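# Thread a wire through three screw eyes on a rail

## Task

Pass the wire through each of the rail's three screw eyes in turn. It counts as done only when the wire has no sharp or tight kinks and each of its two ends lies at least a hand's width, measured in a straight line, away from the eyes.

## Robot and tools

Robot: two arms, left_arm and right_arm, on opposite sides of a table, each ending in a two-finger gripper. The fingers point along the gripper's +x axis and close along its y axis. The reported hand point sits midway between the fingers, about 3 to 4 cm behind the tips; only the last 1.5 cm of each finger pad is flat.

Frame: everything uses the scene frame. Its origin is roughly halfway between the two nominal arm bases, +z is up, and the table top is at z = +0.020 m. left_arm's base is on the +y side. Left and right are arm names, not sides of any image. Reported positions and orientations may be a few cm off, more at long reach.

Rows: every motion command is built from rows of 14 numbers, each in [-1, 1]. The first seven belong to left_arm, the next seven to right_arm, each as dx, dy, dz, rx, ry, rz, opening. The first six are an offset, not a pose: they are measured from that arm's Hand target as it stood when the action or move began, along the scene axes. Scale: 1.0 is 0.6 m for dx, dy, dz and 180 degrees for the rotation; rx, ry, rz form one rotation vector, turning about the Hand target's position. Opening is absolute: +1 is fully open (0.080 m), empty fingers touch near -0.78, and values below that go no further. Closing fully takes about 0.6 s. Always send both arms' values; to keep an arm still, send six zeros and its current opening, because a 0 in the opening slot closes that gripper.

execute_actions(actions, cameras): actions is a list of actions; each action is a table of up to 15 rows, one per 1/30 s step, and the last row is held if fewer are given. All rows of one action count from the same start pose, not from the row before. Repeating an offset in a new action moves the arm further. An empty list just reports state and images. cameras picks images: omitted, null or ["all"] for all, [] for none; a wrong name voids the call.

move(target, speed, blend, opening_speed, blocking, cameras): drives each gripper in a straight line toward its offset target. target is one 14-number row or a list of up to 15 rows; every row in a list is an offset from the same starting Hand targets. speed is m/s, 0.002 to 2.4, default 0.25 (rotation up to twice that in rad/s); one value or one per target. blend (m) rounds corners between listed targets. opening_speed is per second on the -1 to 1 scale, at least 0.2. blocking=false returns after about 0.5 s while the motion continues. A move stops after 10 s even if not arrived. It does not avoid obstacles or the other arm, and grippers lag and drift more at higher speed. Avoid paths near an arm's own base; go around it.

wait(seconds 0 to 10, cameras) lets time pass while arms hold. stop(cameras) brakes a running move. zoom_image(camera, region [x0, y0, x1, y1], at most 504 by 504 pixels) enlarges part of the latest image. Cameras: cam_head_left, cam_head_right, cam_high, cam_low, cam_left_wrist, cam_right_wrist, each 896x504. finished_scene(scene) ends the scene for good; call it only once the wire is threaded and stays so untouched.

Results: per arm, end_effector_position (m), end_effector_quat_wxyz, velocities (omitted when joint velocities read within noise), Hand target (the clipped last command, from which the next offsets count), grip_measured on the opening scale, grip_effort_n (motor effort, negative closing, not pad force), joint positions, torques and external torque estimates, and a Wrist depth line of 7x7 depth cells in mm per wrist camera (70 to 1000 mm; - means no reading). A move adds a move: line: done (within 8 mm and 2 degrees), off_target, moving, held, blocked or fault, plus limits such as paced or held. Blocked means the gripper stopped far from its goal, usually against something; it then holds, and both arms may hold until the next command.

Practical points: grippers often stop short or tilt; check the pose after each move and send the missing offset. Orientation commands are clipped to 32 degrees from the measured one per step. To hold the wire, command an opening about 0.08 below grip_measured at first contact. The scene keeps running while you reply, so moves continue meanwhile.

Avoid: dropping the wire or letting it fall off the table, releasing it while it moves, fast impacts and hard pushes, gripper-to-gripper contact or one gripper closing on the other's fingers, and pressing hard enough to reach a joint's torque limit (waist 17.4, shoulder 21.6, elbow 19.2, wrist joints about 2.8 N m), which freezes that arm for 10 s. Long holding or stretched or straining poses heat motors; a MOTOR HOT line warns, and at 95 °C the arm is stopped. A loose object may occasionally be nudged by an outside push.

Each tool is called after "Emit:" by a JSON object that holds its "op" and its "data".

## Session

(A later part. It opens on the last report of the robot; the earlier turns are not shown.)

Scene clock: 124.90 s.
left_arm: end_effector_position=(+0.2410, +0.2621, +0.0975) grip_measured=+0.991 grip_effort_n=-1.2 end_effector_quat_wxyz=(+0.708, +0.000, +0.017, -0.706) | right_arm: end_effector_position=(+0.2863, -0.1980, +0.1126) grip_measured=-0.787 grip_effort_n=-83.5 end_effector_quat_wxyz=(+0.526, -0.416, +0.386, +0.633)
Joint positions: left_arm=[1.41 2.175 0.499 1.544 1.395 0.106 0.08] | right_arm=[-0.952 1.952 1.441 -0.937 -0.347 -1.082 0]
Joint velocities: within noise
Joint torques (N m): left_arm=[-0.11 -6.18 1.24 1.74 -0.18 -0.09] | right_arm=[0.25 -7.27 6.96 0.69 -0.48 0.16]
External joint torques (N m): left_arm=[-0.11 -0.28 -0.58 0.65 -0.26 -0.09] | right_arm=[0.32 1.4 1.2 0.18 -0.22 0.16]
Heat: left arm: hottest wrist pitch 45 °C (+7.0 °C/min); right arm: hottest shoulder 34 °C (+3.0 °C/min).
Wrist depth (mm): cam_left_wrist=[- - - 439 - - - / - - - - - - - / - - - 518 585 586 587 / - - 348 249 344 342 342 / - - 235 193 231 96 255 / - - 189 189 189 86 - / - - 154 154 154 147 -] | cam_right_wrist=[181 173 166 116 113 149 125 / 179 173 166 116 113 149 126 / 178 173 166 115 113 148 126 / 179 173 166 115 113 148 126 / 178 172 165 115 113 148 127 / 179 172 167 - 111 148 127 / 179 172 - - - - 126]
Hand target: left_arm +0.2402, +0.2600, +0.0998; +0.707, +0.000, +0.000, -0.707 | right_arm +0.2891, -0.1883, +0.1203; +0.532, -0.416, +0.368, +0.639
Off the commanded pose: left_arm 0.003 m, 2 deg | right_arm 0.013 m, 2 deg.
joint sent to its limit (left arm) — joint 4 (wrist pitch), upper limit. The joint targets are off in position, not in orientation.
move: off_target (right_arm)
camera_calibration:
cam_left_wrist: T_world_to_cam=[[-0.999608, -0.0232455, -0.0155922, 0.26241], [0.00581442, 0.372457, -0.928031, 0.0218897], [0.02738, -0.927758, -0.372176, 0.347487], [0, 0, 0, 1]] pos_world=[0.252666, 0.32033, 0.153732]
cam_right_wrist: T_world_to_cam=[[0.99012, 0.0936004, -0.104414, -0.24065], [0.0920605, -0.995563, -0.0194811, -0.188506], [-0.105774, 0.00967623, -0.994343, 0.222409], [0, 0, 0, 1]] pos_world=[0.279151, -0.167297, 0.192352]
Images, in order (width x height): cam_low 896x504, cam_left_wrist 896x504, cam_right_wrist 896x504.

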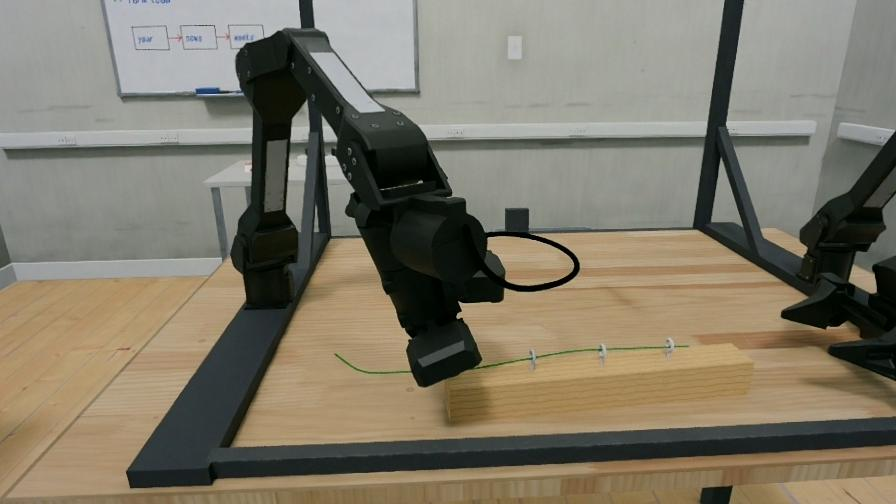

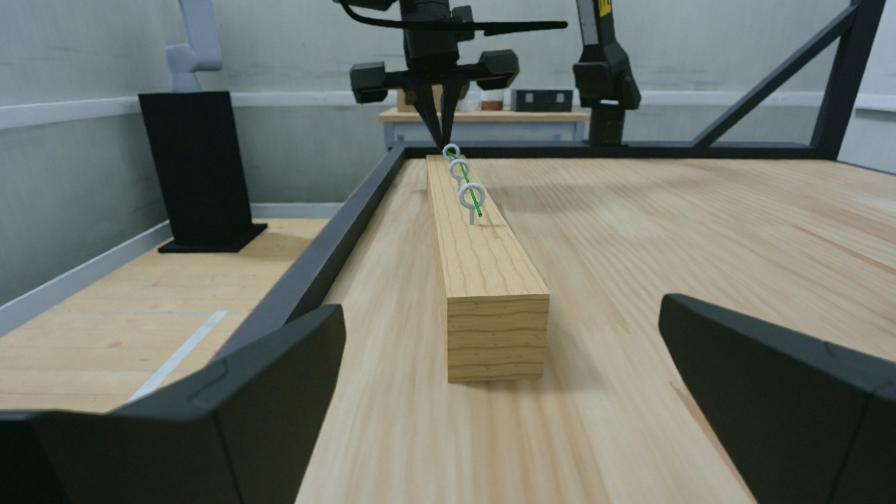

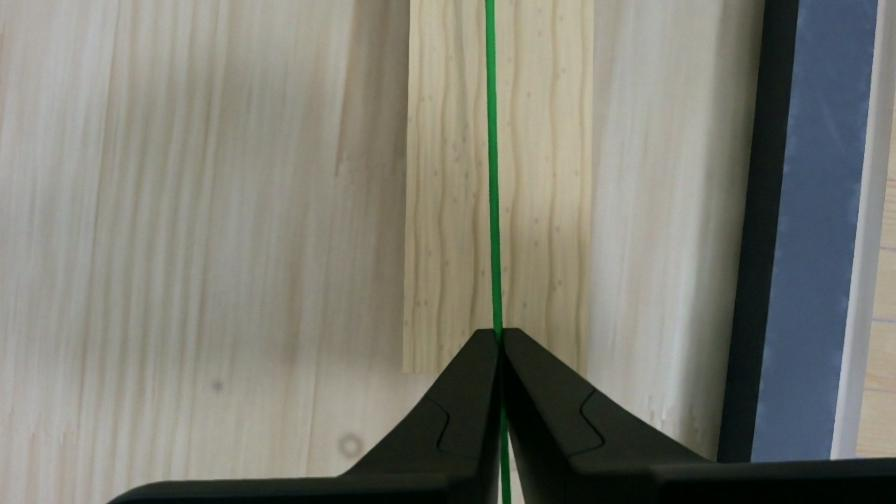

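Emit:
{"op": "move", "data": {"target": [0,0,0,0,0,0,0.99,-0.0095,0.1,0.008,0,0,0,-0.9], "speed": 0.06, "cameras": ["cam_low","cam_right_wrist","cam_left_wrist"]}}

Emit:
{"op": "zoom_image", "data": {"camera": "cam_low", "region": [340, 280, 800, 440]}}

Emit:
{"op": "zoom_image", "data": {"camera": "cam_left_wrist", "region": [400, 110, 560, 270]}}

Scene clock: 128.00 s.
left_arm: end_effector_position=(+0.2410, +0.2621, +0.0975) grip_measured=+0.991 grip_effort_n=-1.6 end_effector_quat_wxyz=(+0.708, +0.000, +0.017, -0.706) | right_arm: end_effector_position=(+0.2823, -0.1360, +0.1197) grip_measured=-0.787 grip_effort_n=-83.5 end_effector_quat_wxyz=(+0.530, -0.414, +0.379, +0.635)
Joint positions: left_arm=[1.41 2.175 0.499 1.544 1.395 0.106 0.08] | right_arm=[-0.823 2.059 1.621 -0.951 -0.336 -0.947 0]
Joint velocities: within noise
Joint torques (N m): left_arm=[-0.15 -6.19 1.22 1.75 -0.17 -0.09] | right_arm=[0.26 -7.56 7.14 0.27 -0.09 0.16]
External joint torques (N m): left_arm=[-0.15 -0.25 -0.63 0.64 -0.25 -0.09] | right_arm=[0.25 2.01 1.21 -0.34 0.16 0.17]
Heat: left arm: hottest wrist pitch 45 °C (+6.0 °C/min); right arm: hottest shoulder 34 °C (+2.0 °C/min).
Wrist depth (mm): cam_left_wrist=[- - - 412 - - - / - - - - - - - / - - - 519 590 585 585 / - - 347 247 345 344 341 / - - 235 193 230 96 256 / - - 190 189 188 86 - / - - 154 154 153 147 -] | cam_right_wrist=[186 179 172 121 118 154 131 / 185 178 171 121 118 154 131 / 184 178 171 120 118 154 131 / 184 178 171 121 118 154 131 / 184 177 171 120 117 153 132 / 183 177 171 - 116 153 131 / 184 177 - - - - 147]
Hand target: left_arm +0.2402, +0.2600, +0.0998; +0.707, +0.000, +0.000, -0.707 | right_arm +0.2834, -0.1283, +0.1251; +0.532, -0.416, +0.368, +0.639
Off the commanded pose: left_arm 0.003 m, 2 deg | right_arm 0.009 m, 1 deg.
joint sent to its limit (left arm) — joint 4 (wrist pitch), upper limit. The joint targets are off in position, not in orientation.
move: off_target (right_arm)
camera_calibration:
cam_left_wrist: T_world_to_cam=[[-0.999608, -0.0232455, -0.0155922, 0.26241], [0.00581442, 0.372457, -0.928031, 0.0218897], [0.02738, -0.927758, -0.372176, 0.347487], [0, 0, 0, 1]] pos_world=[0.252666, 0.32033, 0.153732]
cam_right_wrist: T_world_to_cam=[[0.990462, 0.0965543, -0.098293, -0.242197], [0.0936354, -0.995029, -0.0338982, -0.124863], [-0.101077, 0.0243712, -0.99458, 0.229125], [0, 0, 0, 1]] pos_world=[0.274738, -0.106442, 0.199844]
Images, in order (width x height): cam_low 896x504, cam_left_wrist 896x504, cam_right_wrist 896x504.

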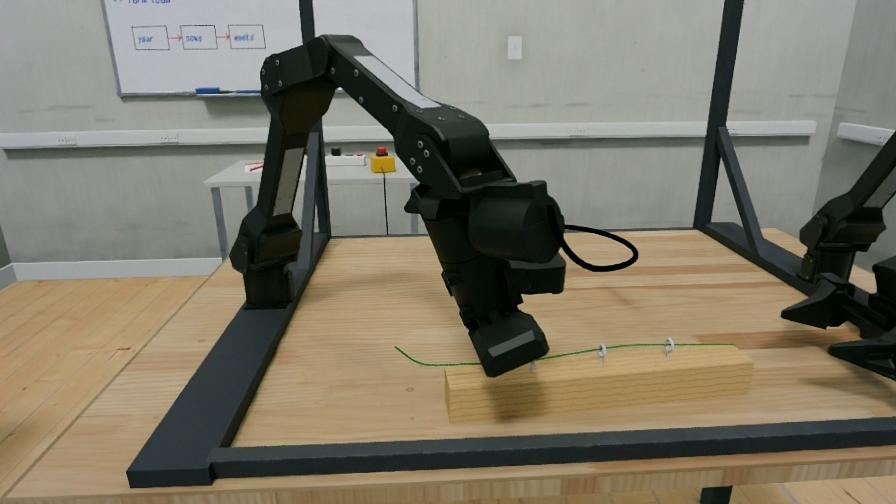

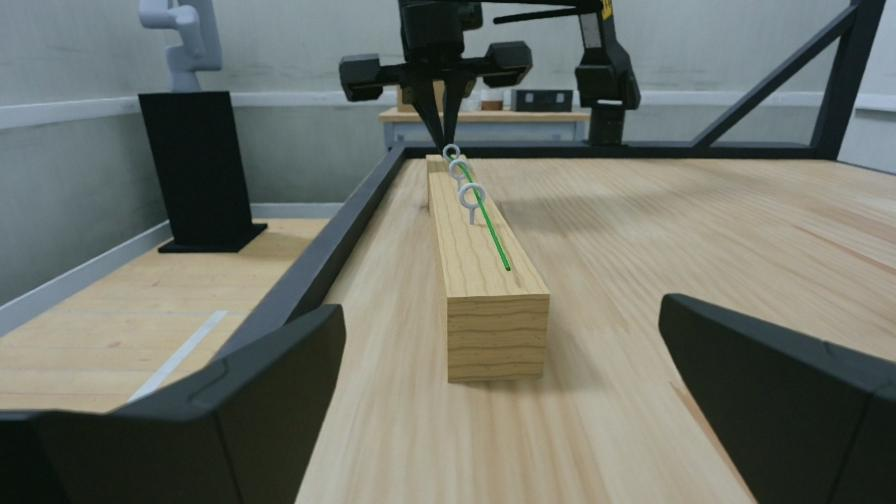

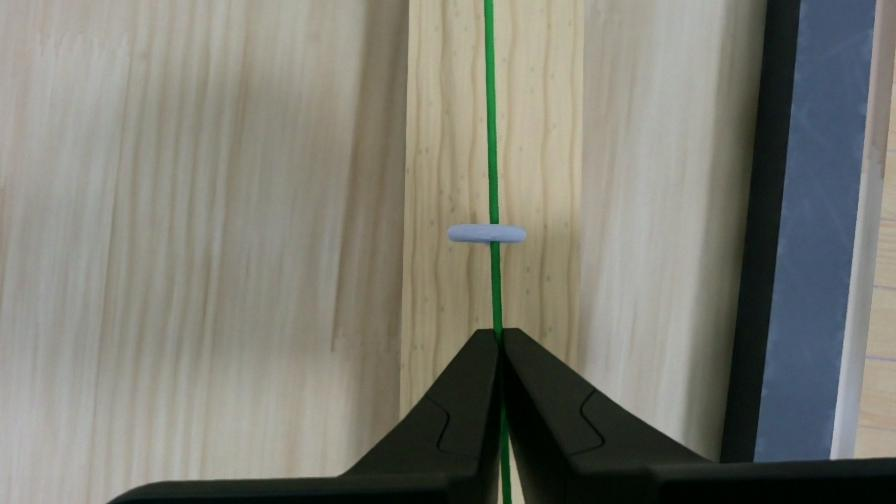

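Scaled by 1.096 from the camera's 896x504 image, which has a finer 1280x720 frame.

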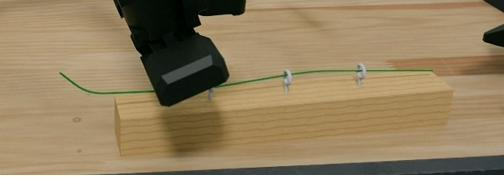

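Scaled by 3.150 from the camera's 896x504 image, which has a finer 1280x720 frame.

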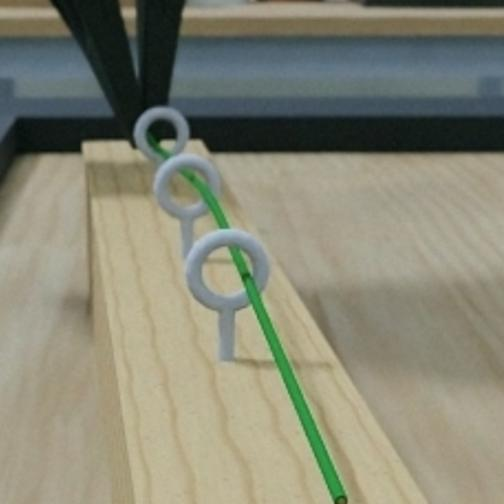

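Emit:
{"op": "move", "data": {"target": [[0,0,0,0,0,0,0.99,0,0,0,0,0,0,-0.1],[0,0,0,0,0,0,0.99,0,-0.035,0.08,0,0,0,-0.1],[0,0,0,0,0,0,0.99,0.01,-0.13,0.08,0,0,0,0.1]], "opening_speed": 0.35, "speed": 0.12, "cameras": ["cam_low","cam_right_wrist","cam_left_wrist"]}}

Emit:
{"op": "zoom_image", "data": {"camera": "cam_low", "region": [340, 280, 800, 440]}}

Emit:
{"op": "zoom_image", "data": {"camera": "cam_left_wrist", "region": [400, 110, 560, 270]}}

Scene clock: 136.70 s.
left_arm: end_effector_position=(+0.2410, +0.2621, +0.0975) grip_measured=+0.991 grip_effort_n=-1.2 end_effector_quat_wxyz=(+0.708, +0.000, +0.017, -0.706) | right_arm: end_effector_position=(+0.2939, -0.2083, +0.1690) grip_measured=+0.098 grip_effort_n=13.7 end_effector_quat_wxyz=(+0.534, -0.417, +0.379, +0.631)
Joint positions: left_arm=[1.41 2.175 0.499 1.544 1.395 0.106 0.08] | right_arm=[-0.987 1.904 1.601 -1.135 -0.353 -1.112 0.039]
Joint velocities: within noise
Joint torques (N m): left_arm=[-0.19 -6.27 1.31 1.75 -0.17 -0.09] | right_arm=[0.02 -8.83 3.83 0.19 -0.48 -0.23]
External joint torques (N m): left_arm=[-0.22 -0.31 -0.58 0.63 -0.24 -0.09] | right_arm=[-0.04 -0.37 -2.08 -0.32 -0.21 -0.23]
Heat: left arm: hottest wrist pitch 45 °C (+4.0 °C/min); right arm: hottest shoulder 35 °C (+3.0 °C/min).
Wrist depth (mm): cam_left_wrist=[- - - 484 - - - / - - - - - - - / - - - 589 585 587 587 / - - 348 248 346 345 343 / - - 234 193 231 96 256 / - - 189 189 188 86 - / - - 154 154 153 147 -] | cam_right_wrist=[241 233 225 173 210 201 912 / 240 234 225 173 209 200 918 / 240 233 224 172 208 195 906 / 239 231 224 172 208 201 914 / 239 232 223 216 209 200 909 / 238 231 78 214 210 - 886 / 238 - - 214 209 - -]
Hand target: left_arm +0.2402, +0.2600, +0.0998; +0.707, +0.000, +0.000, -0.707 | right_arm +0.2894, -0.2063, +0.1731; +0.532, -0.416, +0.368, +0.639
Off the commanded pose: left_arm 0.003 m, 2 deg | right_arm 0.006 m, 2 deg.
joint sent to its limit (left arm) — joint 4 (wrist pitch), upper limit. The joint targets are off in position, not in orientation.
move: done
camera_calibration:
cam_left_wrist: T_world_to_cam=[[-0.999608, -0.0232455, -0.0155922, 0.26241], [0.00581442, 0.372457, -0.928031, 0.0218897], [0.02738, -0.927758, -0.372176, 0.347487], [0, 0, 0, 1]] pos_world=[0.252666, 0.32033, 0.153732]
cam_right_wrist: T_world_to_cam=[[0.992115, 0.0889362, -0.0883072, -0.245587], [0.0864979, -0.995767, -0.0310718, -0.194744], [-0.0906969, 0.0231884, -0.995609, 0.277987], [0, 0, 0, 1]] pos_world=[0.285708, -0.178524, 0.249028]
Images, in order (width x height): cam_low 896x504, cam_left_wrist 896x504, cam_right_wrist 896x504.

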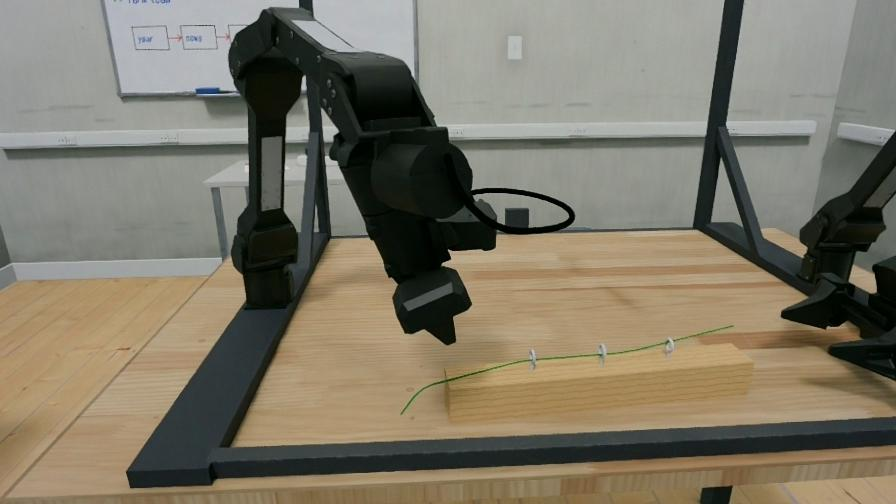

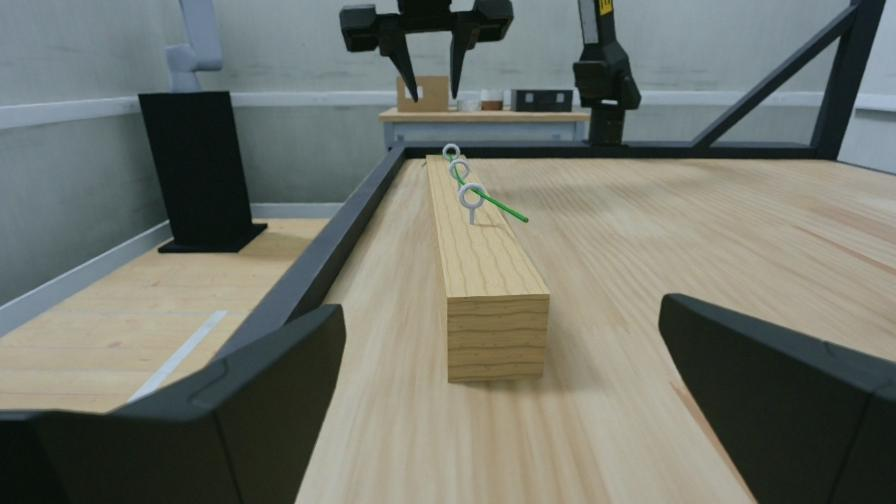

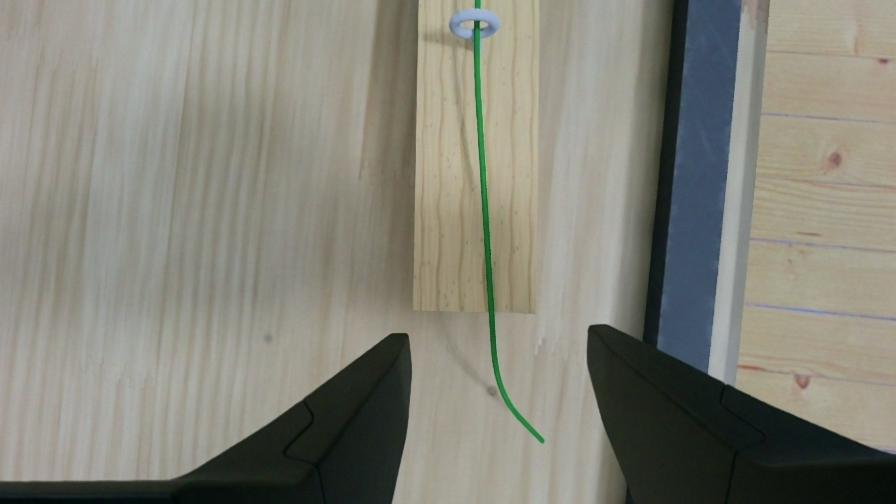

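Scaled by 1.096 from the camera's 896x504 image, which has a finer 1280x720 frame.

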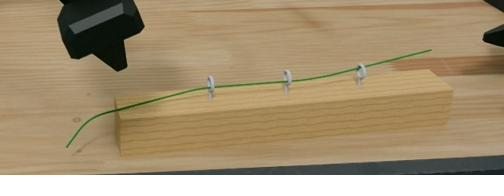

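Scaled by 3.150 from the camera's 896x504 image, which has a finer 1280x720 frame.

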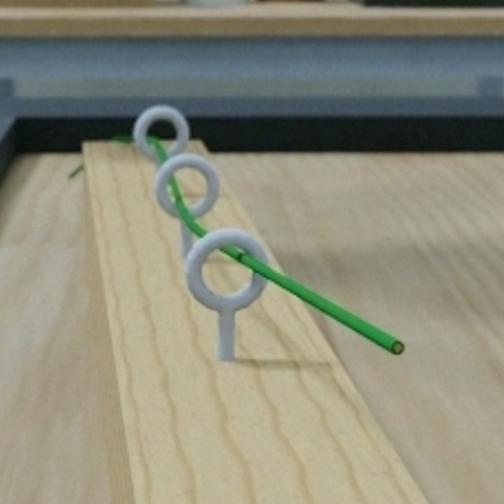

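Emit:
{"op": "move", "data": {"target": [-0.0258,-0.135,0.003,0,0,0,0.5,0,0,0,0,0,0,0.1], "speed": 0.12}}

Emit:
{"op": "zoom_image", "data": {"camera": "cam_low", "region": [580, 240, 896, 420]}}

Scene clock: 140.97 s.
left_arm: end_effector_position=(+0.2204, +0.1814, +0.0953) grip_measured=+0.504 grip_effort_n=-16.5 end_effector_quat_wxyz=(+0.704, +0.004, +0.030, -0.709) | right_arm: end_effector_position=(+0.2939, -0.2083, +0.1690) grip_measured=+0.098 grip_effort_n=13.7 end_effector_quat_wxyz=(+0.534, -0.417, +0.379, +0.631)
Joint positions: left_arm=[1.108 2.181 0.53 1.544 1.102 0.059 0.058] | right_arm=[-0.987 1.904 1.601 -1.135 -0.353 -1.112 0.039]
Joint velocities: within noise
Joint torques (N m): left_arm=[-0.18 -6.54 3.74 1.9 -0.2 -0.09] | right_arm=[0.09 -8.84 3.87 0.19 -0.47 -0.21]
External joint torques (N m): left_arm=[-0.19 -0.3 1.6 0.64 -0.25 -0.09] | right_arm=[0.16 -0.36 -2.08 -0.35 -0.22 -0.2]
Heat: left arm: hottest wrist pitch 46 °C (+5.0 °C/min); right arm: hottest shoulder 35 °C (+3.0 °C/min).
Wrist depth (mm): cam_left_wrist=[- - - - - - - / - - - - 726 - - / - - 608 466 520 533 542 / - - 296 226 323 325 327 / - 204 244 152 233 248 234 / - - - 119 181 86 - / - - - 111 149 - -] | cam_right_wrist=[242 235 226 173 210 201 901 / 241 233 226 173 210 201 897 / 240 234 225 171 210 195 911 / 240 232 224 172 208 200 906 / 240 231 224 214 208 200 898 / 237 232 78 214 210 - 907 / 238 - - 214 209 - -]
Hand target: left_arm +0.2247, +0.1790, +0.1016; +0.707, +0.000, +0.000, -0.707 | right_arm +0.2894, -0.2063, +0.1731; +0.532, -0.416, +0.368, +0.639
Off the commanded pose: left_arm 0.008 m, 4 deg | right_arm 0.006 m, 2 deg.
joint sent to its limit (left arm) — joint 4 (wrist pitch), upper limit. The joint targets are off in position and orientation.
move: off_target (left_arm)
camera_calibration:
cam_left_wrist: T_world_to_cam=[[-0.999905, -0.0135491, -0.00267104, 0.237055], [-0.00291355, 0.396035, -0.918231, 0.0467658], [0.013499, -0.918135, -0.396037, 0.275905], [0, 0, 0, 1]] pos_world=[0.233444, 0.238009, 0.152843]
cam_right_wrist: T_world_to_cam=[[0.992115, 0.0889362, -0.0883072, -0.245587], [0.0864979, -0.995767, -0.0310718, -0.194744], [-0.0906969, 0.0231884, -0.995609, 0.277987], [0, 0, 0, 1]] pos_world=[0.285708, -0.178524, 0.249028]

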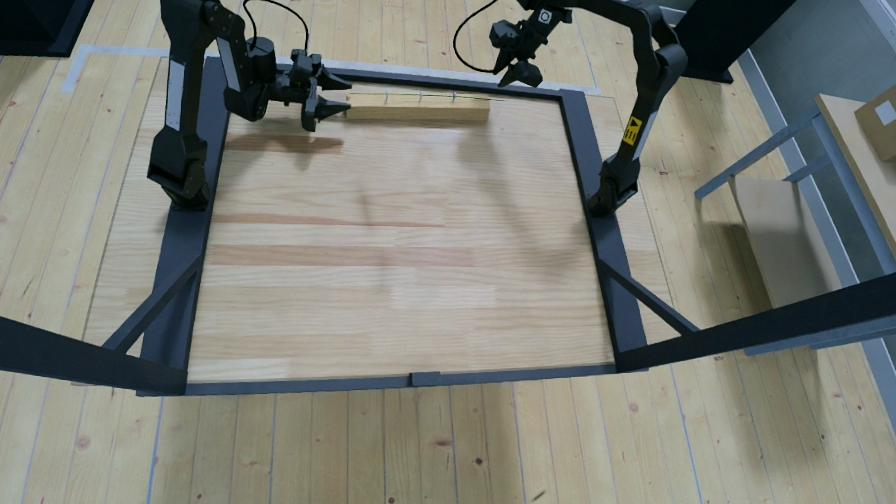

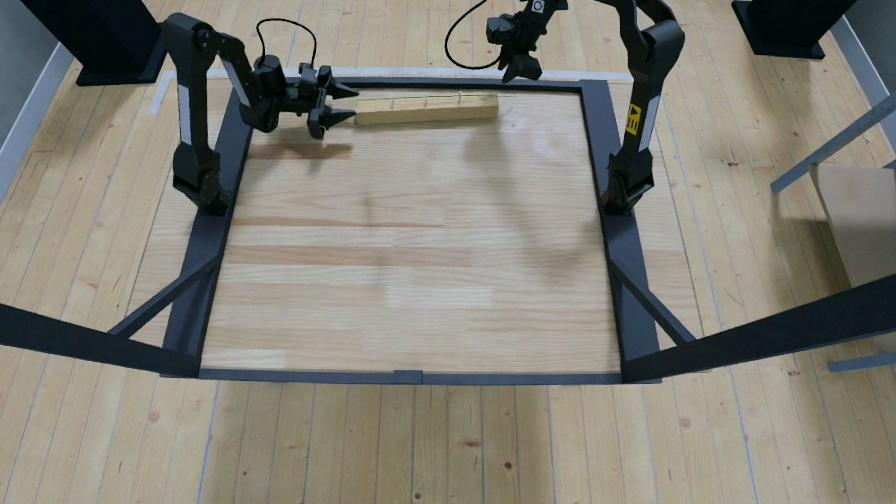

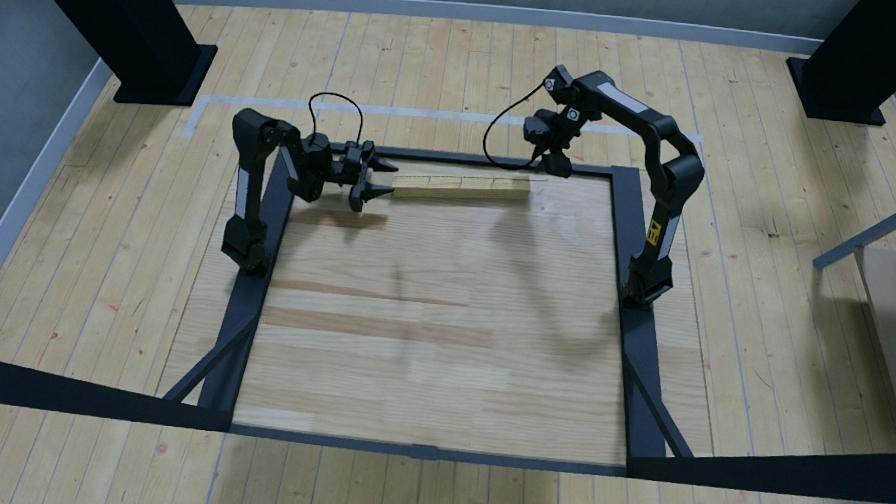

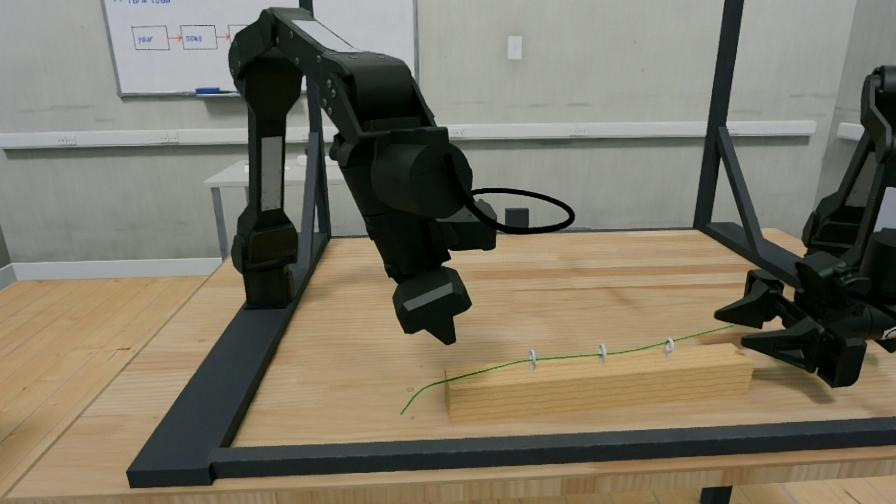

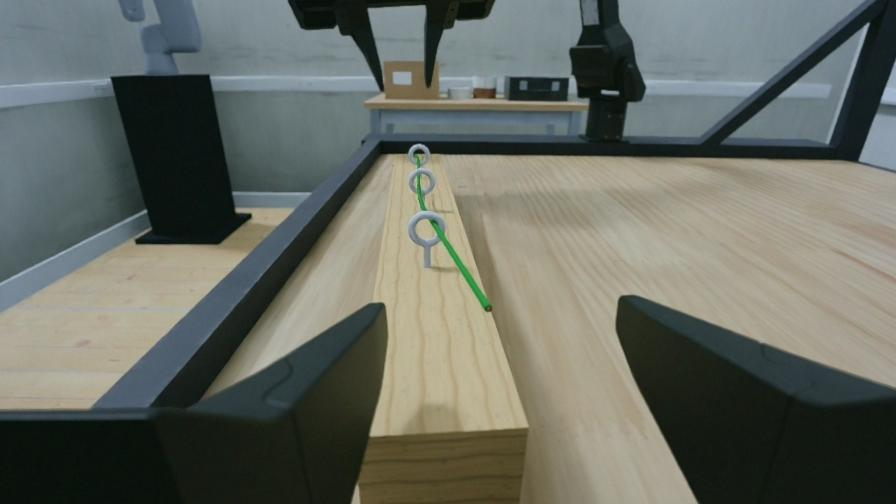

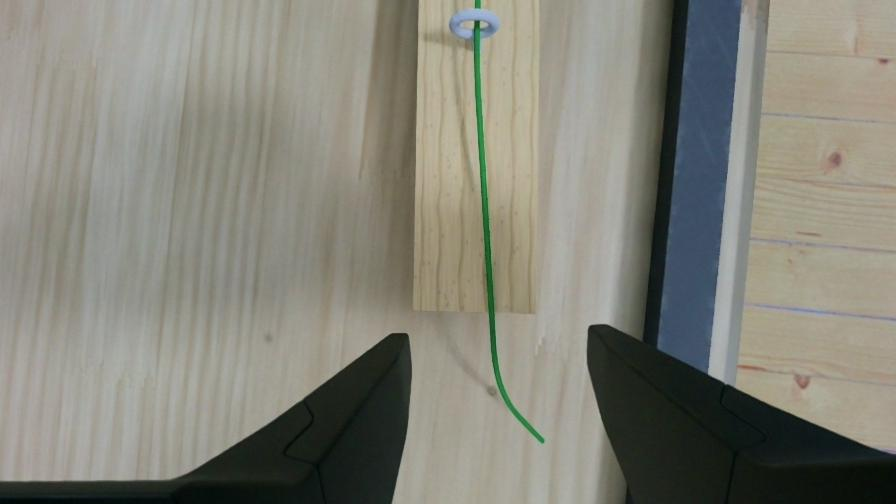

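Scaled by 1.595 from the camera's 896x504 image, which has a finer 1280x720 frame.

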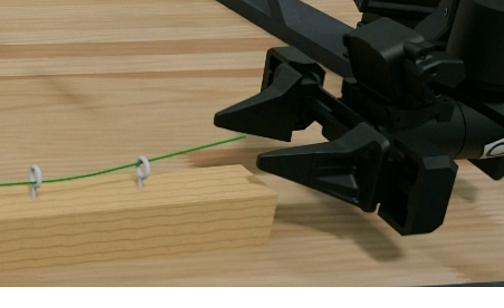

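Emit:
{"op": "move", "data": {"target": [0.004,-0.022,0.003,0,0,0,0.3,0,0,0,0,0,0,0.1], "speed": 0.06, "cameras": ["cam_low","cam_left_wrist"]}}

Emit:
{"op": "zoom_image", "data": {"camera": "cam_left_wrist", "region": [300, 140, 700, 440]}}

Emit:
{"op": "zoom_image", "data": {"camera": "cam_low", "region": [580, 240, 896, 420]}}

Scene clock: 143.00 s.
left_arm: end_effector_position=(+0.2217, +0.1677, +0.0965) grip_measured=+0.304 grip_effort_n=-16.5 end_effector_quat_wxyz=(+0.704, +0.002, +0.028, -0.710) | right_arm: end_effector_position=(+0.2939, -0.2083, +0.1690) grip_measured=+0.098 grip_effort_n=13.7 end_effector_quat_wxyz=(+0.534, -0.417, +0.379, +0.631)
Joint positions: left_arm=[1.068 2.194 0.562 1.544 1.064 0.039 0.049] | right_arm=[-0.987 1.904 1.601 -1.135 -0.353 -1.112 0.039]
Joint velocities: within noise
Joint torques (N m): left_arm=[-0.21 -6.75 3.93 1.92 -0.19 -0.09] | right_arm=[0.11 -8.91 3.74 0.19 -0.5 -0.21]
External joint torques (N m): left_arm=[-0.18 -0.29 1.66 0.63 -0.24 -0.09] | right_arm=[0.06 -0.37 -2.22 -0.33 -0.23 -0.2]
Heat: left arm: hottest wrist pitch 46 °C (+4.0 °C/min); right arm: hottest shoulder 35 °C (+3.0 °C/min).
Wrist depth (mm): cam_left_wrist=[- - - - - - - / - - - - - - - / - - - 476 541 550 561 / - - 299 232 328 331 334 / - 208 248 155 235 251 238 / - - - 121 184 - - / - - - 99 145 - -] | cam_right_wrist=[242 234 225 173 210 201 914 / 240 234 225 172 209 201 910 / 240 233 224 172 208 195 894 / 241 233 224 172 207 201 892 / 239 232 223 214 209 201 906 / 238 231 78 214 210 - 885 / 238 - - 214 209 - -]
Hand target: left_arm +0.2271, +0.1658, +0.1034; +0.707, +0.000, +0.000, -0.707 | right_arm +0.2894, -0.2063, +0.1731; +0.532, -0.416, +0.368, +0.639
Off the commanded pose: left_arm 0.009 m, 3 deg | right_arm 0.006 m, 2 deg.
joint sent to its limit (left arm) — joint 4 (wrist pitch), upper limit. The joint targets are off in position, not in orientation.
move: off_target (left_arm)
camera_calibration:
cam_left_wrist: T_world_to_cam=[[-0.999917, -0.0127236, -0.00201307, 0.237991], [-0.00311585, 0.39052, -0.920589, 0.05453], [0.0124993, -0.920507, -0.390527, 0.263964], [0, 0, 0, 1]] pos_world=[0.234842, 0.224713, 0.153764]
Images, in order (width x height): cam_low 896x504, cam_left_wrist 896x504.

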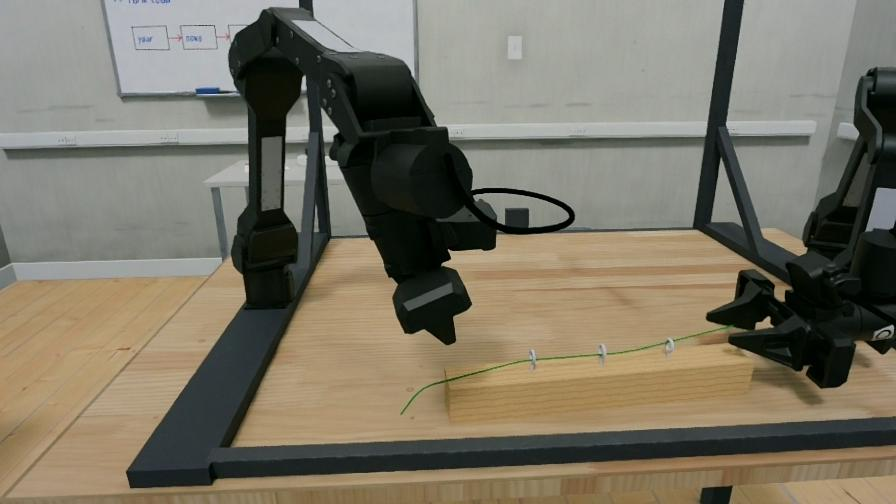

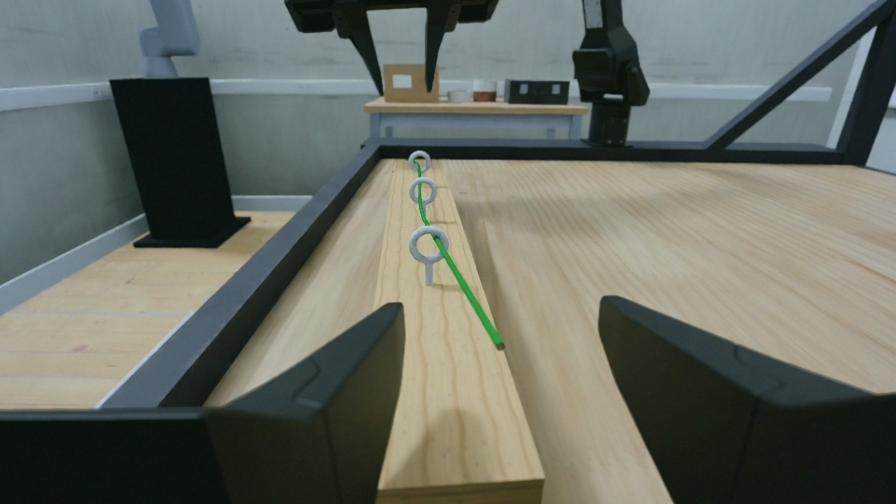

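Scaled by 1.260 from the camera's 896x504 image, which has a finer 1280x720 frame.

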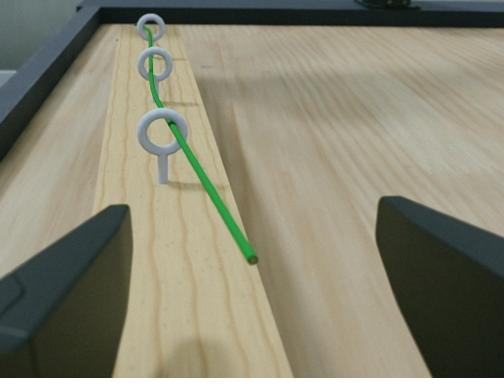

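Scaled by 1.595 from the camera's 896x504 image, which has a finer 1280x720 frame.

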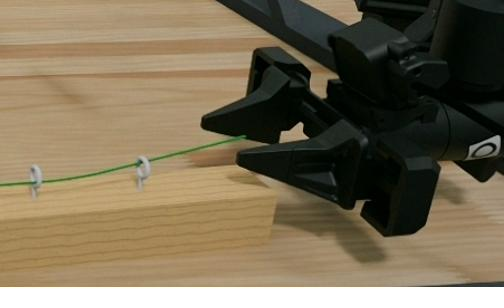

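Emit:
{"op": "move", "data": {"target": [0,-0.006,0,0,0,0,-0.9,0,0,0,0,0,0,0.1], "opening_speed": 0.6, "speed": 0.04, "cameras": ["cam_low","cam_left_wrist"]}}

Emit:
{"op": "zoom_image", "data": {"camera": "cam_low", "region": [580, 240, 896, 420]}}

Scene clock: 146.07 s.
left_arm: end_effector_position=(+0.2274, +0.1673, +0.0967) grip_measured=-0.789 grip_effort_n=-83.5 end_effector_quat_wxyz=(+0.711, +0.002, +0.027, -0.703) | right_arm: end_effector_position=(+0.2939, -0.2083, +0.1690) grip_measured=+0.098 grip_effort_n=13.7 end_effector_quat_wxyz=(+0.534, -0.417, +0.379, +0.631)
Joint positions: left_arm=[1.071 2.198 0.573 1.544 1.047 0.036 0] | right_arm=[-0.987 1.904 1.601 -1.135 -0.353 -1.112 0.039]
Joint velocities: within noise
Joint torques (N m): left_arm=[-0.35 -6.86 3.74 1.93 -0.02 -0.09] | right_arm=[0.11 -8.9 3.77 0.19 -0.48 -0.2]
External joint torques (N m): left_arm=[-0.4 -0.36 1.45 0.64 -0.06 -0.09] | right_arm=[0.22 -0.42 -2.14 -0.32 -0.23 -0.2]
Heat: left arm: hottest wrist pitch 46 °C (+4.1 °C/min); right arm: hottest shoulder 35 °C (+2.0 °C/min).
Wrist depth (mm): cam_left_wrist=[- - - - - - - / - - - - - - - / - - - 477 541 548 563 / - - 302 215 329 331 332 / - 209 234 174 249 236 236 / - 169 191 - - 202 192 / - - - - - - -] | cam_right_wrist=[243 234 226 173 211 201 931 / 242 234 225 173 210 201 902 / 240 234 224 172 208 194 905 / 241 233 224 172 207 200 902 / 239 232 224 212 208 201 920 / 238 231 78 214 210 - 895 / 238 - - 213 209 - -]
Hand target: left_arm +0.2271, +0.1622, +0.1034; +0.707, +0.000, +0.000, -0.707 | right_arm +0.2894, -0.2063, +0.1731; +0.532, -0.416, +0.368, +0.639
Off the commanded pose: left_arm 0.008 m, 3 deg | right_arm 0.006 m, 2 deg.
joint sent to its limit (left arm) — joint 4 (wrist pitch), upper limit. The joint targets are off in position, not in orientation.
move: off_target (left_arm)
camera_calibration:
cam_left_wrist: T_world_to_cam=[[-0.999451, -0.0327567, -0.00495412, 0.247196], [-0.00817649, 0.388811, -0.921281, 0.0563796], [0.0321043, -0.920735, -0.388865, 0.258969], [0, 0, 0, 1]] pos_world=[0.239207, 0.224618, 0.15387]
Images, in order (width x height): cam_low 896x504, cam_left_wrist 896x504.

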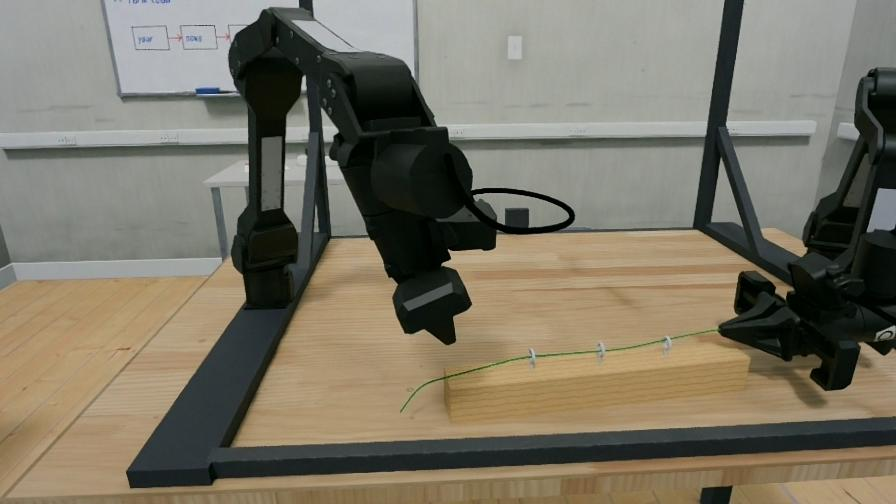

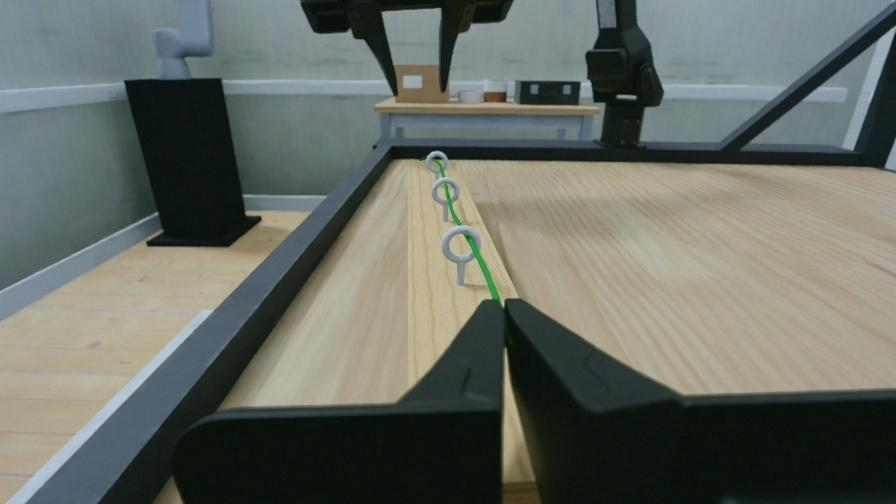

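Scaled by 1.595 from the camera's 896x504 image, which has a finer 1280x720 frame.

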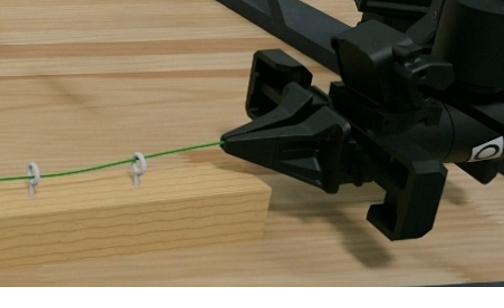

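Emit:
{"op": "move", "data": {"target": [0.015,0.07,-0.006,0,0,0,-0.9,0,0,0,0,0,0,0.1], "speed": 0.05, "cameras": ["cam_low","cam_left_wrist","cam_right_wrist"]}}

Emit:
{"op": "zoom_image", "data": {"camera": "cam_low", "region": [380, 240, 880, 440]}}

Scene clock: 148.07 s.
left_arm: end_effector_position=(+0.2363, +0.2035, +0.0942) grip_measured=-0.789 grip_effort_n=-83.5 end_effector_quat_wxyz=(+0.708, +0.001, +0.027, -0.706) | right_arm: end_effector_position=(+0.2939, -0.2083, +0.1690) grip_measured=+0.098 grip_effort_n=13.3 end_effector_quat_wxyz=(+0.534, -0.417, +0.379, +0.631)
Joint positions: left_arm=[1.202 2.198 0.548 1.544 1.187 0.06 0] | right_arm=[-0.987 1.904 1.601 -1.135 -0.353 -1.112 0.039]
Joint velocities: within noise
Joint torques (N m): left_arm=[0.31 -7.51 1.53 1.85 0.3 0.21] | right_arm=[0.05 -8.85 3.76 0.18 -0.49 -0.21]
External joint torques (N m): left_arm=[0.28 -1.19 -0.57 0.63 0.25 0.2] | right_arm=[0.05 -0.31 -2.22 -0.35 -0.22 -0.21]
Heat: left arm: hottest wrist pitch 47 °C (+5.1 °C/min); right arm: hottest shoulder 35 °C (+2.0 °C/min).
Wrist depth (mm): cam_left_wrist=[- - - 459 - - - / - - - - - - - / - - - 465 540 551 563 / - - 298 227 326 328 331 / - - 223 219 233 234 235 / - - 188 - - 200 190 / - - - - - - -] | cam_right_wrist=[242 235 226 173 210 201 910 / 242 233 225 173 209 201 900 / 241 233 224 172 209 195 906 / 240 232 224 172 208 201 912 / 238 231 222 213 209 201 892 / 238 231 78 214 210 - 894 / 238 - - 213 209 - -]
Hand target: left_arm +0.2361, +0.2042, +0.0998; +0.707, +0.000, +0.000, -0.707 | right_arm +0.2894, -0.2063, +0.1731; +0.532, -0.416, +0.368, +0.639
Off the commanded pose: left_arm 0.006 m, 3 deg | right_arm 0.006 m, 2 deg.
joint sent to its limit (left arm) — joint 4 (wrist pitch), upper limit. The joint targets are off in position and orientation.
move: off_target (left_arm)
camera_calibration:
cam_left_wrist: T_world_to_cam=[[-0.99973, -0.023153, -0.00171986, 0.255109], [-0.00739718, 0.38787, -0.921684, 0.040104], [0.0220069, -0.921423, -0.387937, 0.29353], [0, 0, 0, 1]] pos_world=[0.248877, 0.260817, 0.151273]
cam_right_wrist: T_world_to_cam=[[0.992115, 0.0889362, -0.0883072, -0.245587], [0.0864979, -0.995767, -0.0310718, -0.194744], [-0.0906969, 0.0231884, -0.995609, 0.277987], [0, 0, 0, 1]] pos_world=[0.285708, -0.178524, 0.249028]
Images, in order (width x height): cam_low 896x504, cam_left_wrist 896x504, cam_right_wrist 896x504.

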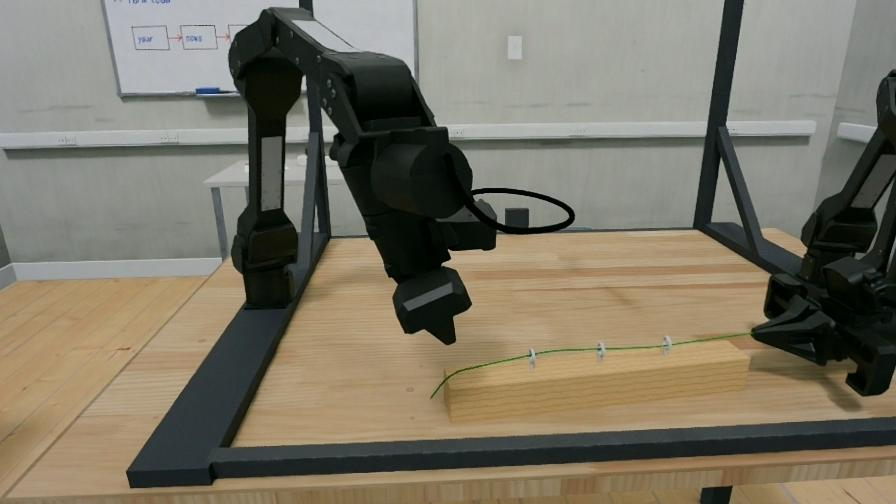

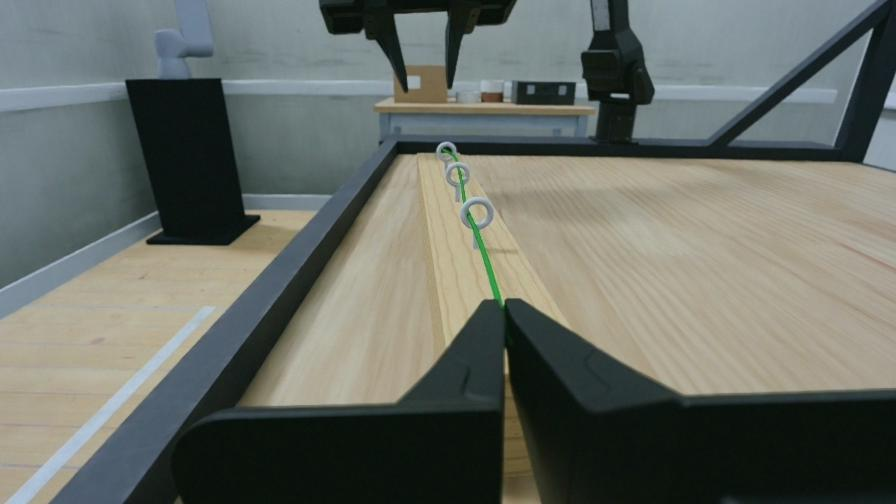

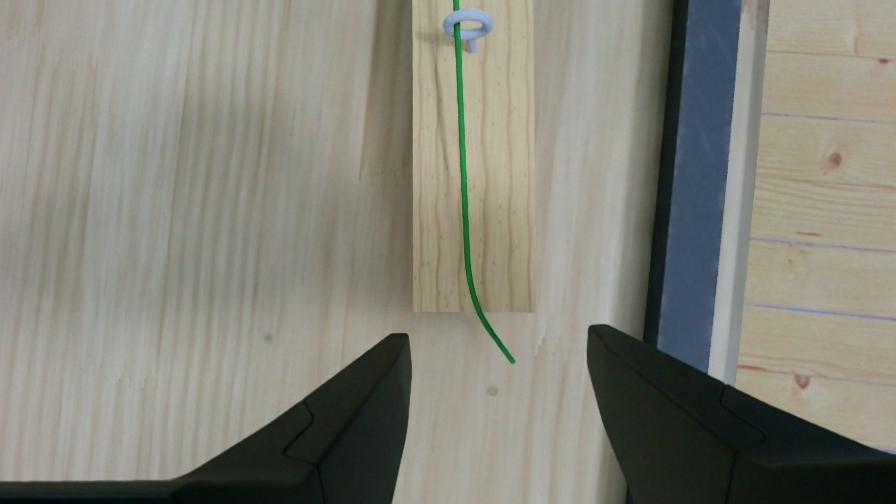

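Scaled by 1.008 from the camera's 896x504 image, which has a finer 1280x720 frame.

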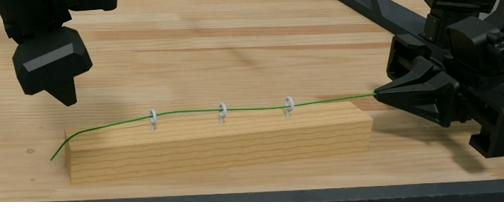

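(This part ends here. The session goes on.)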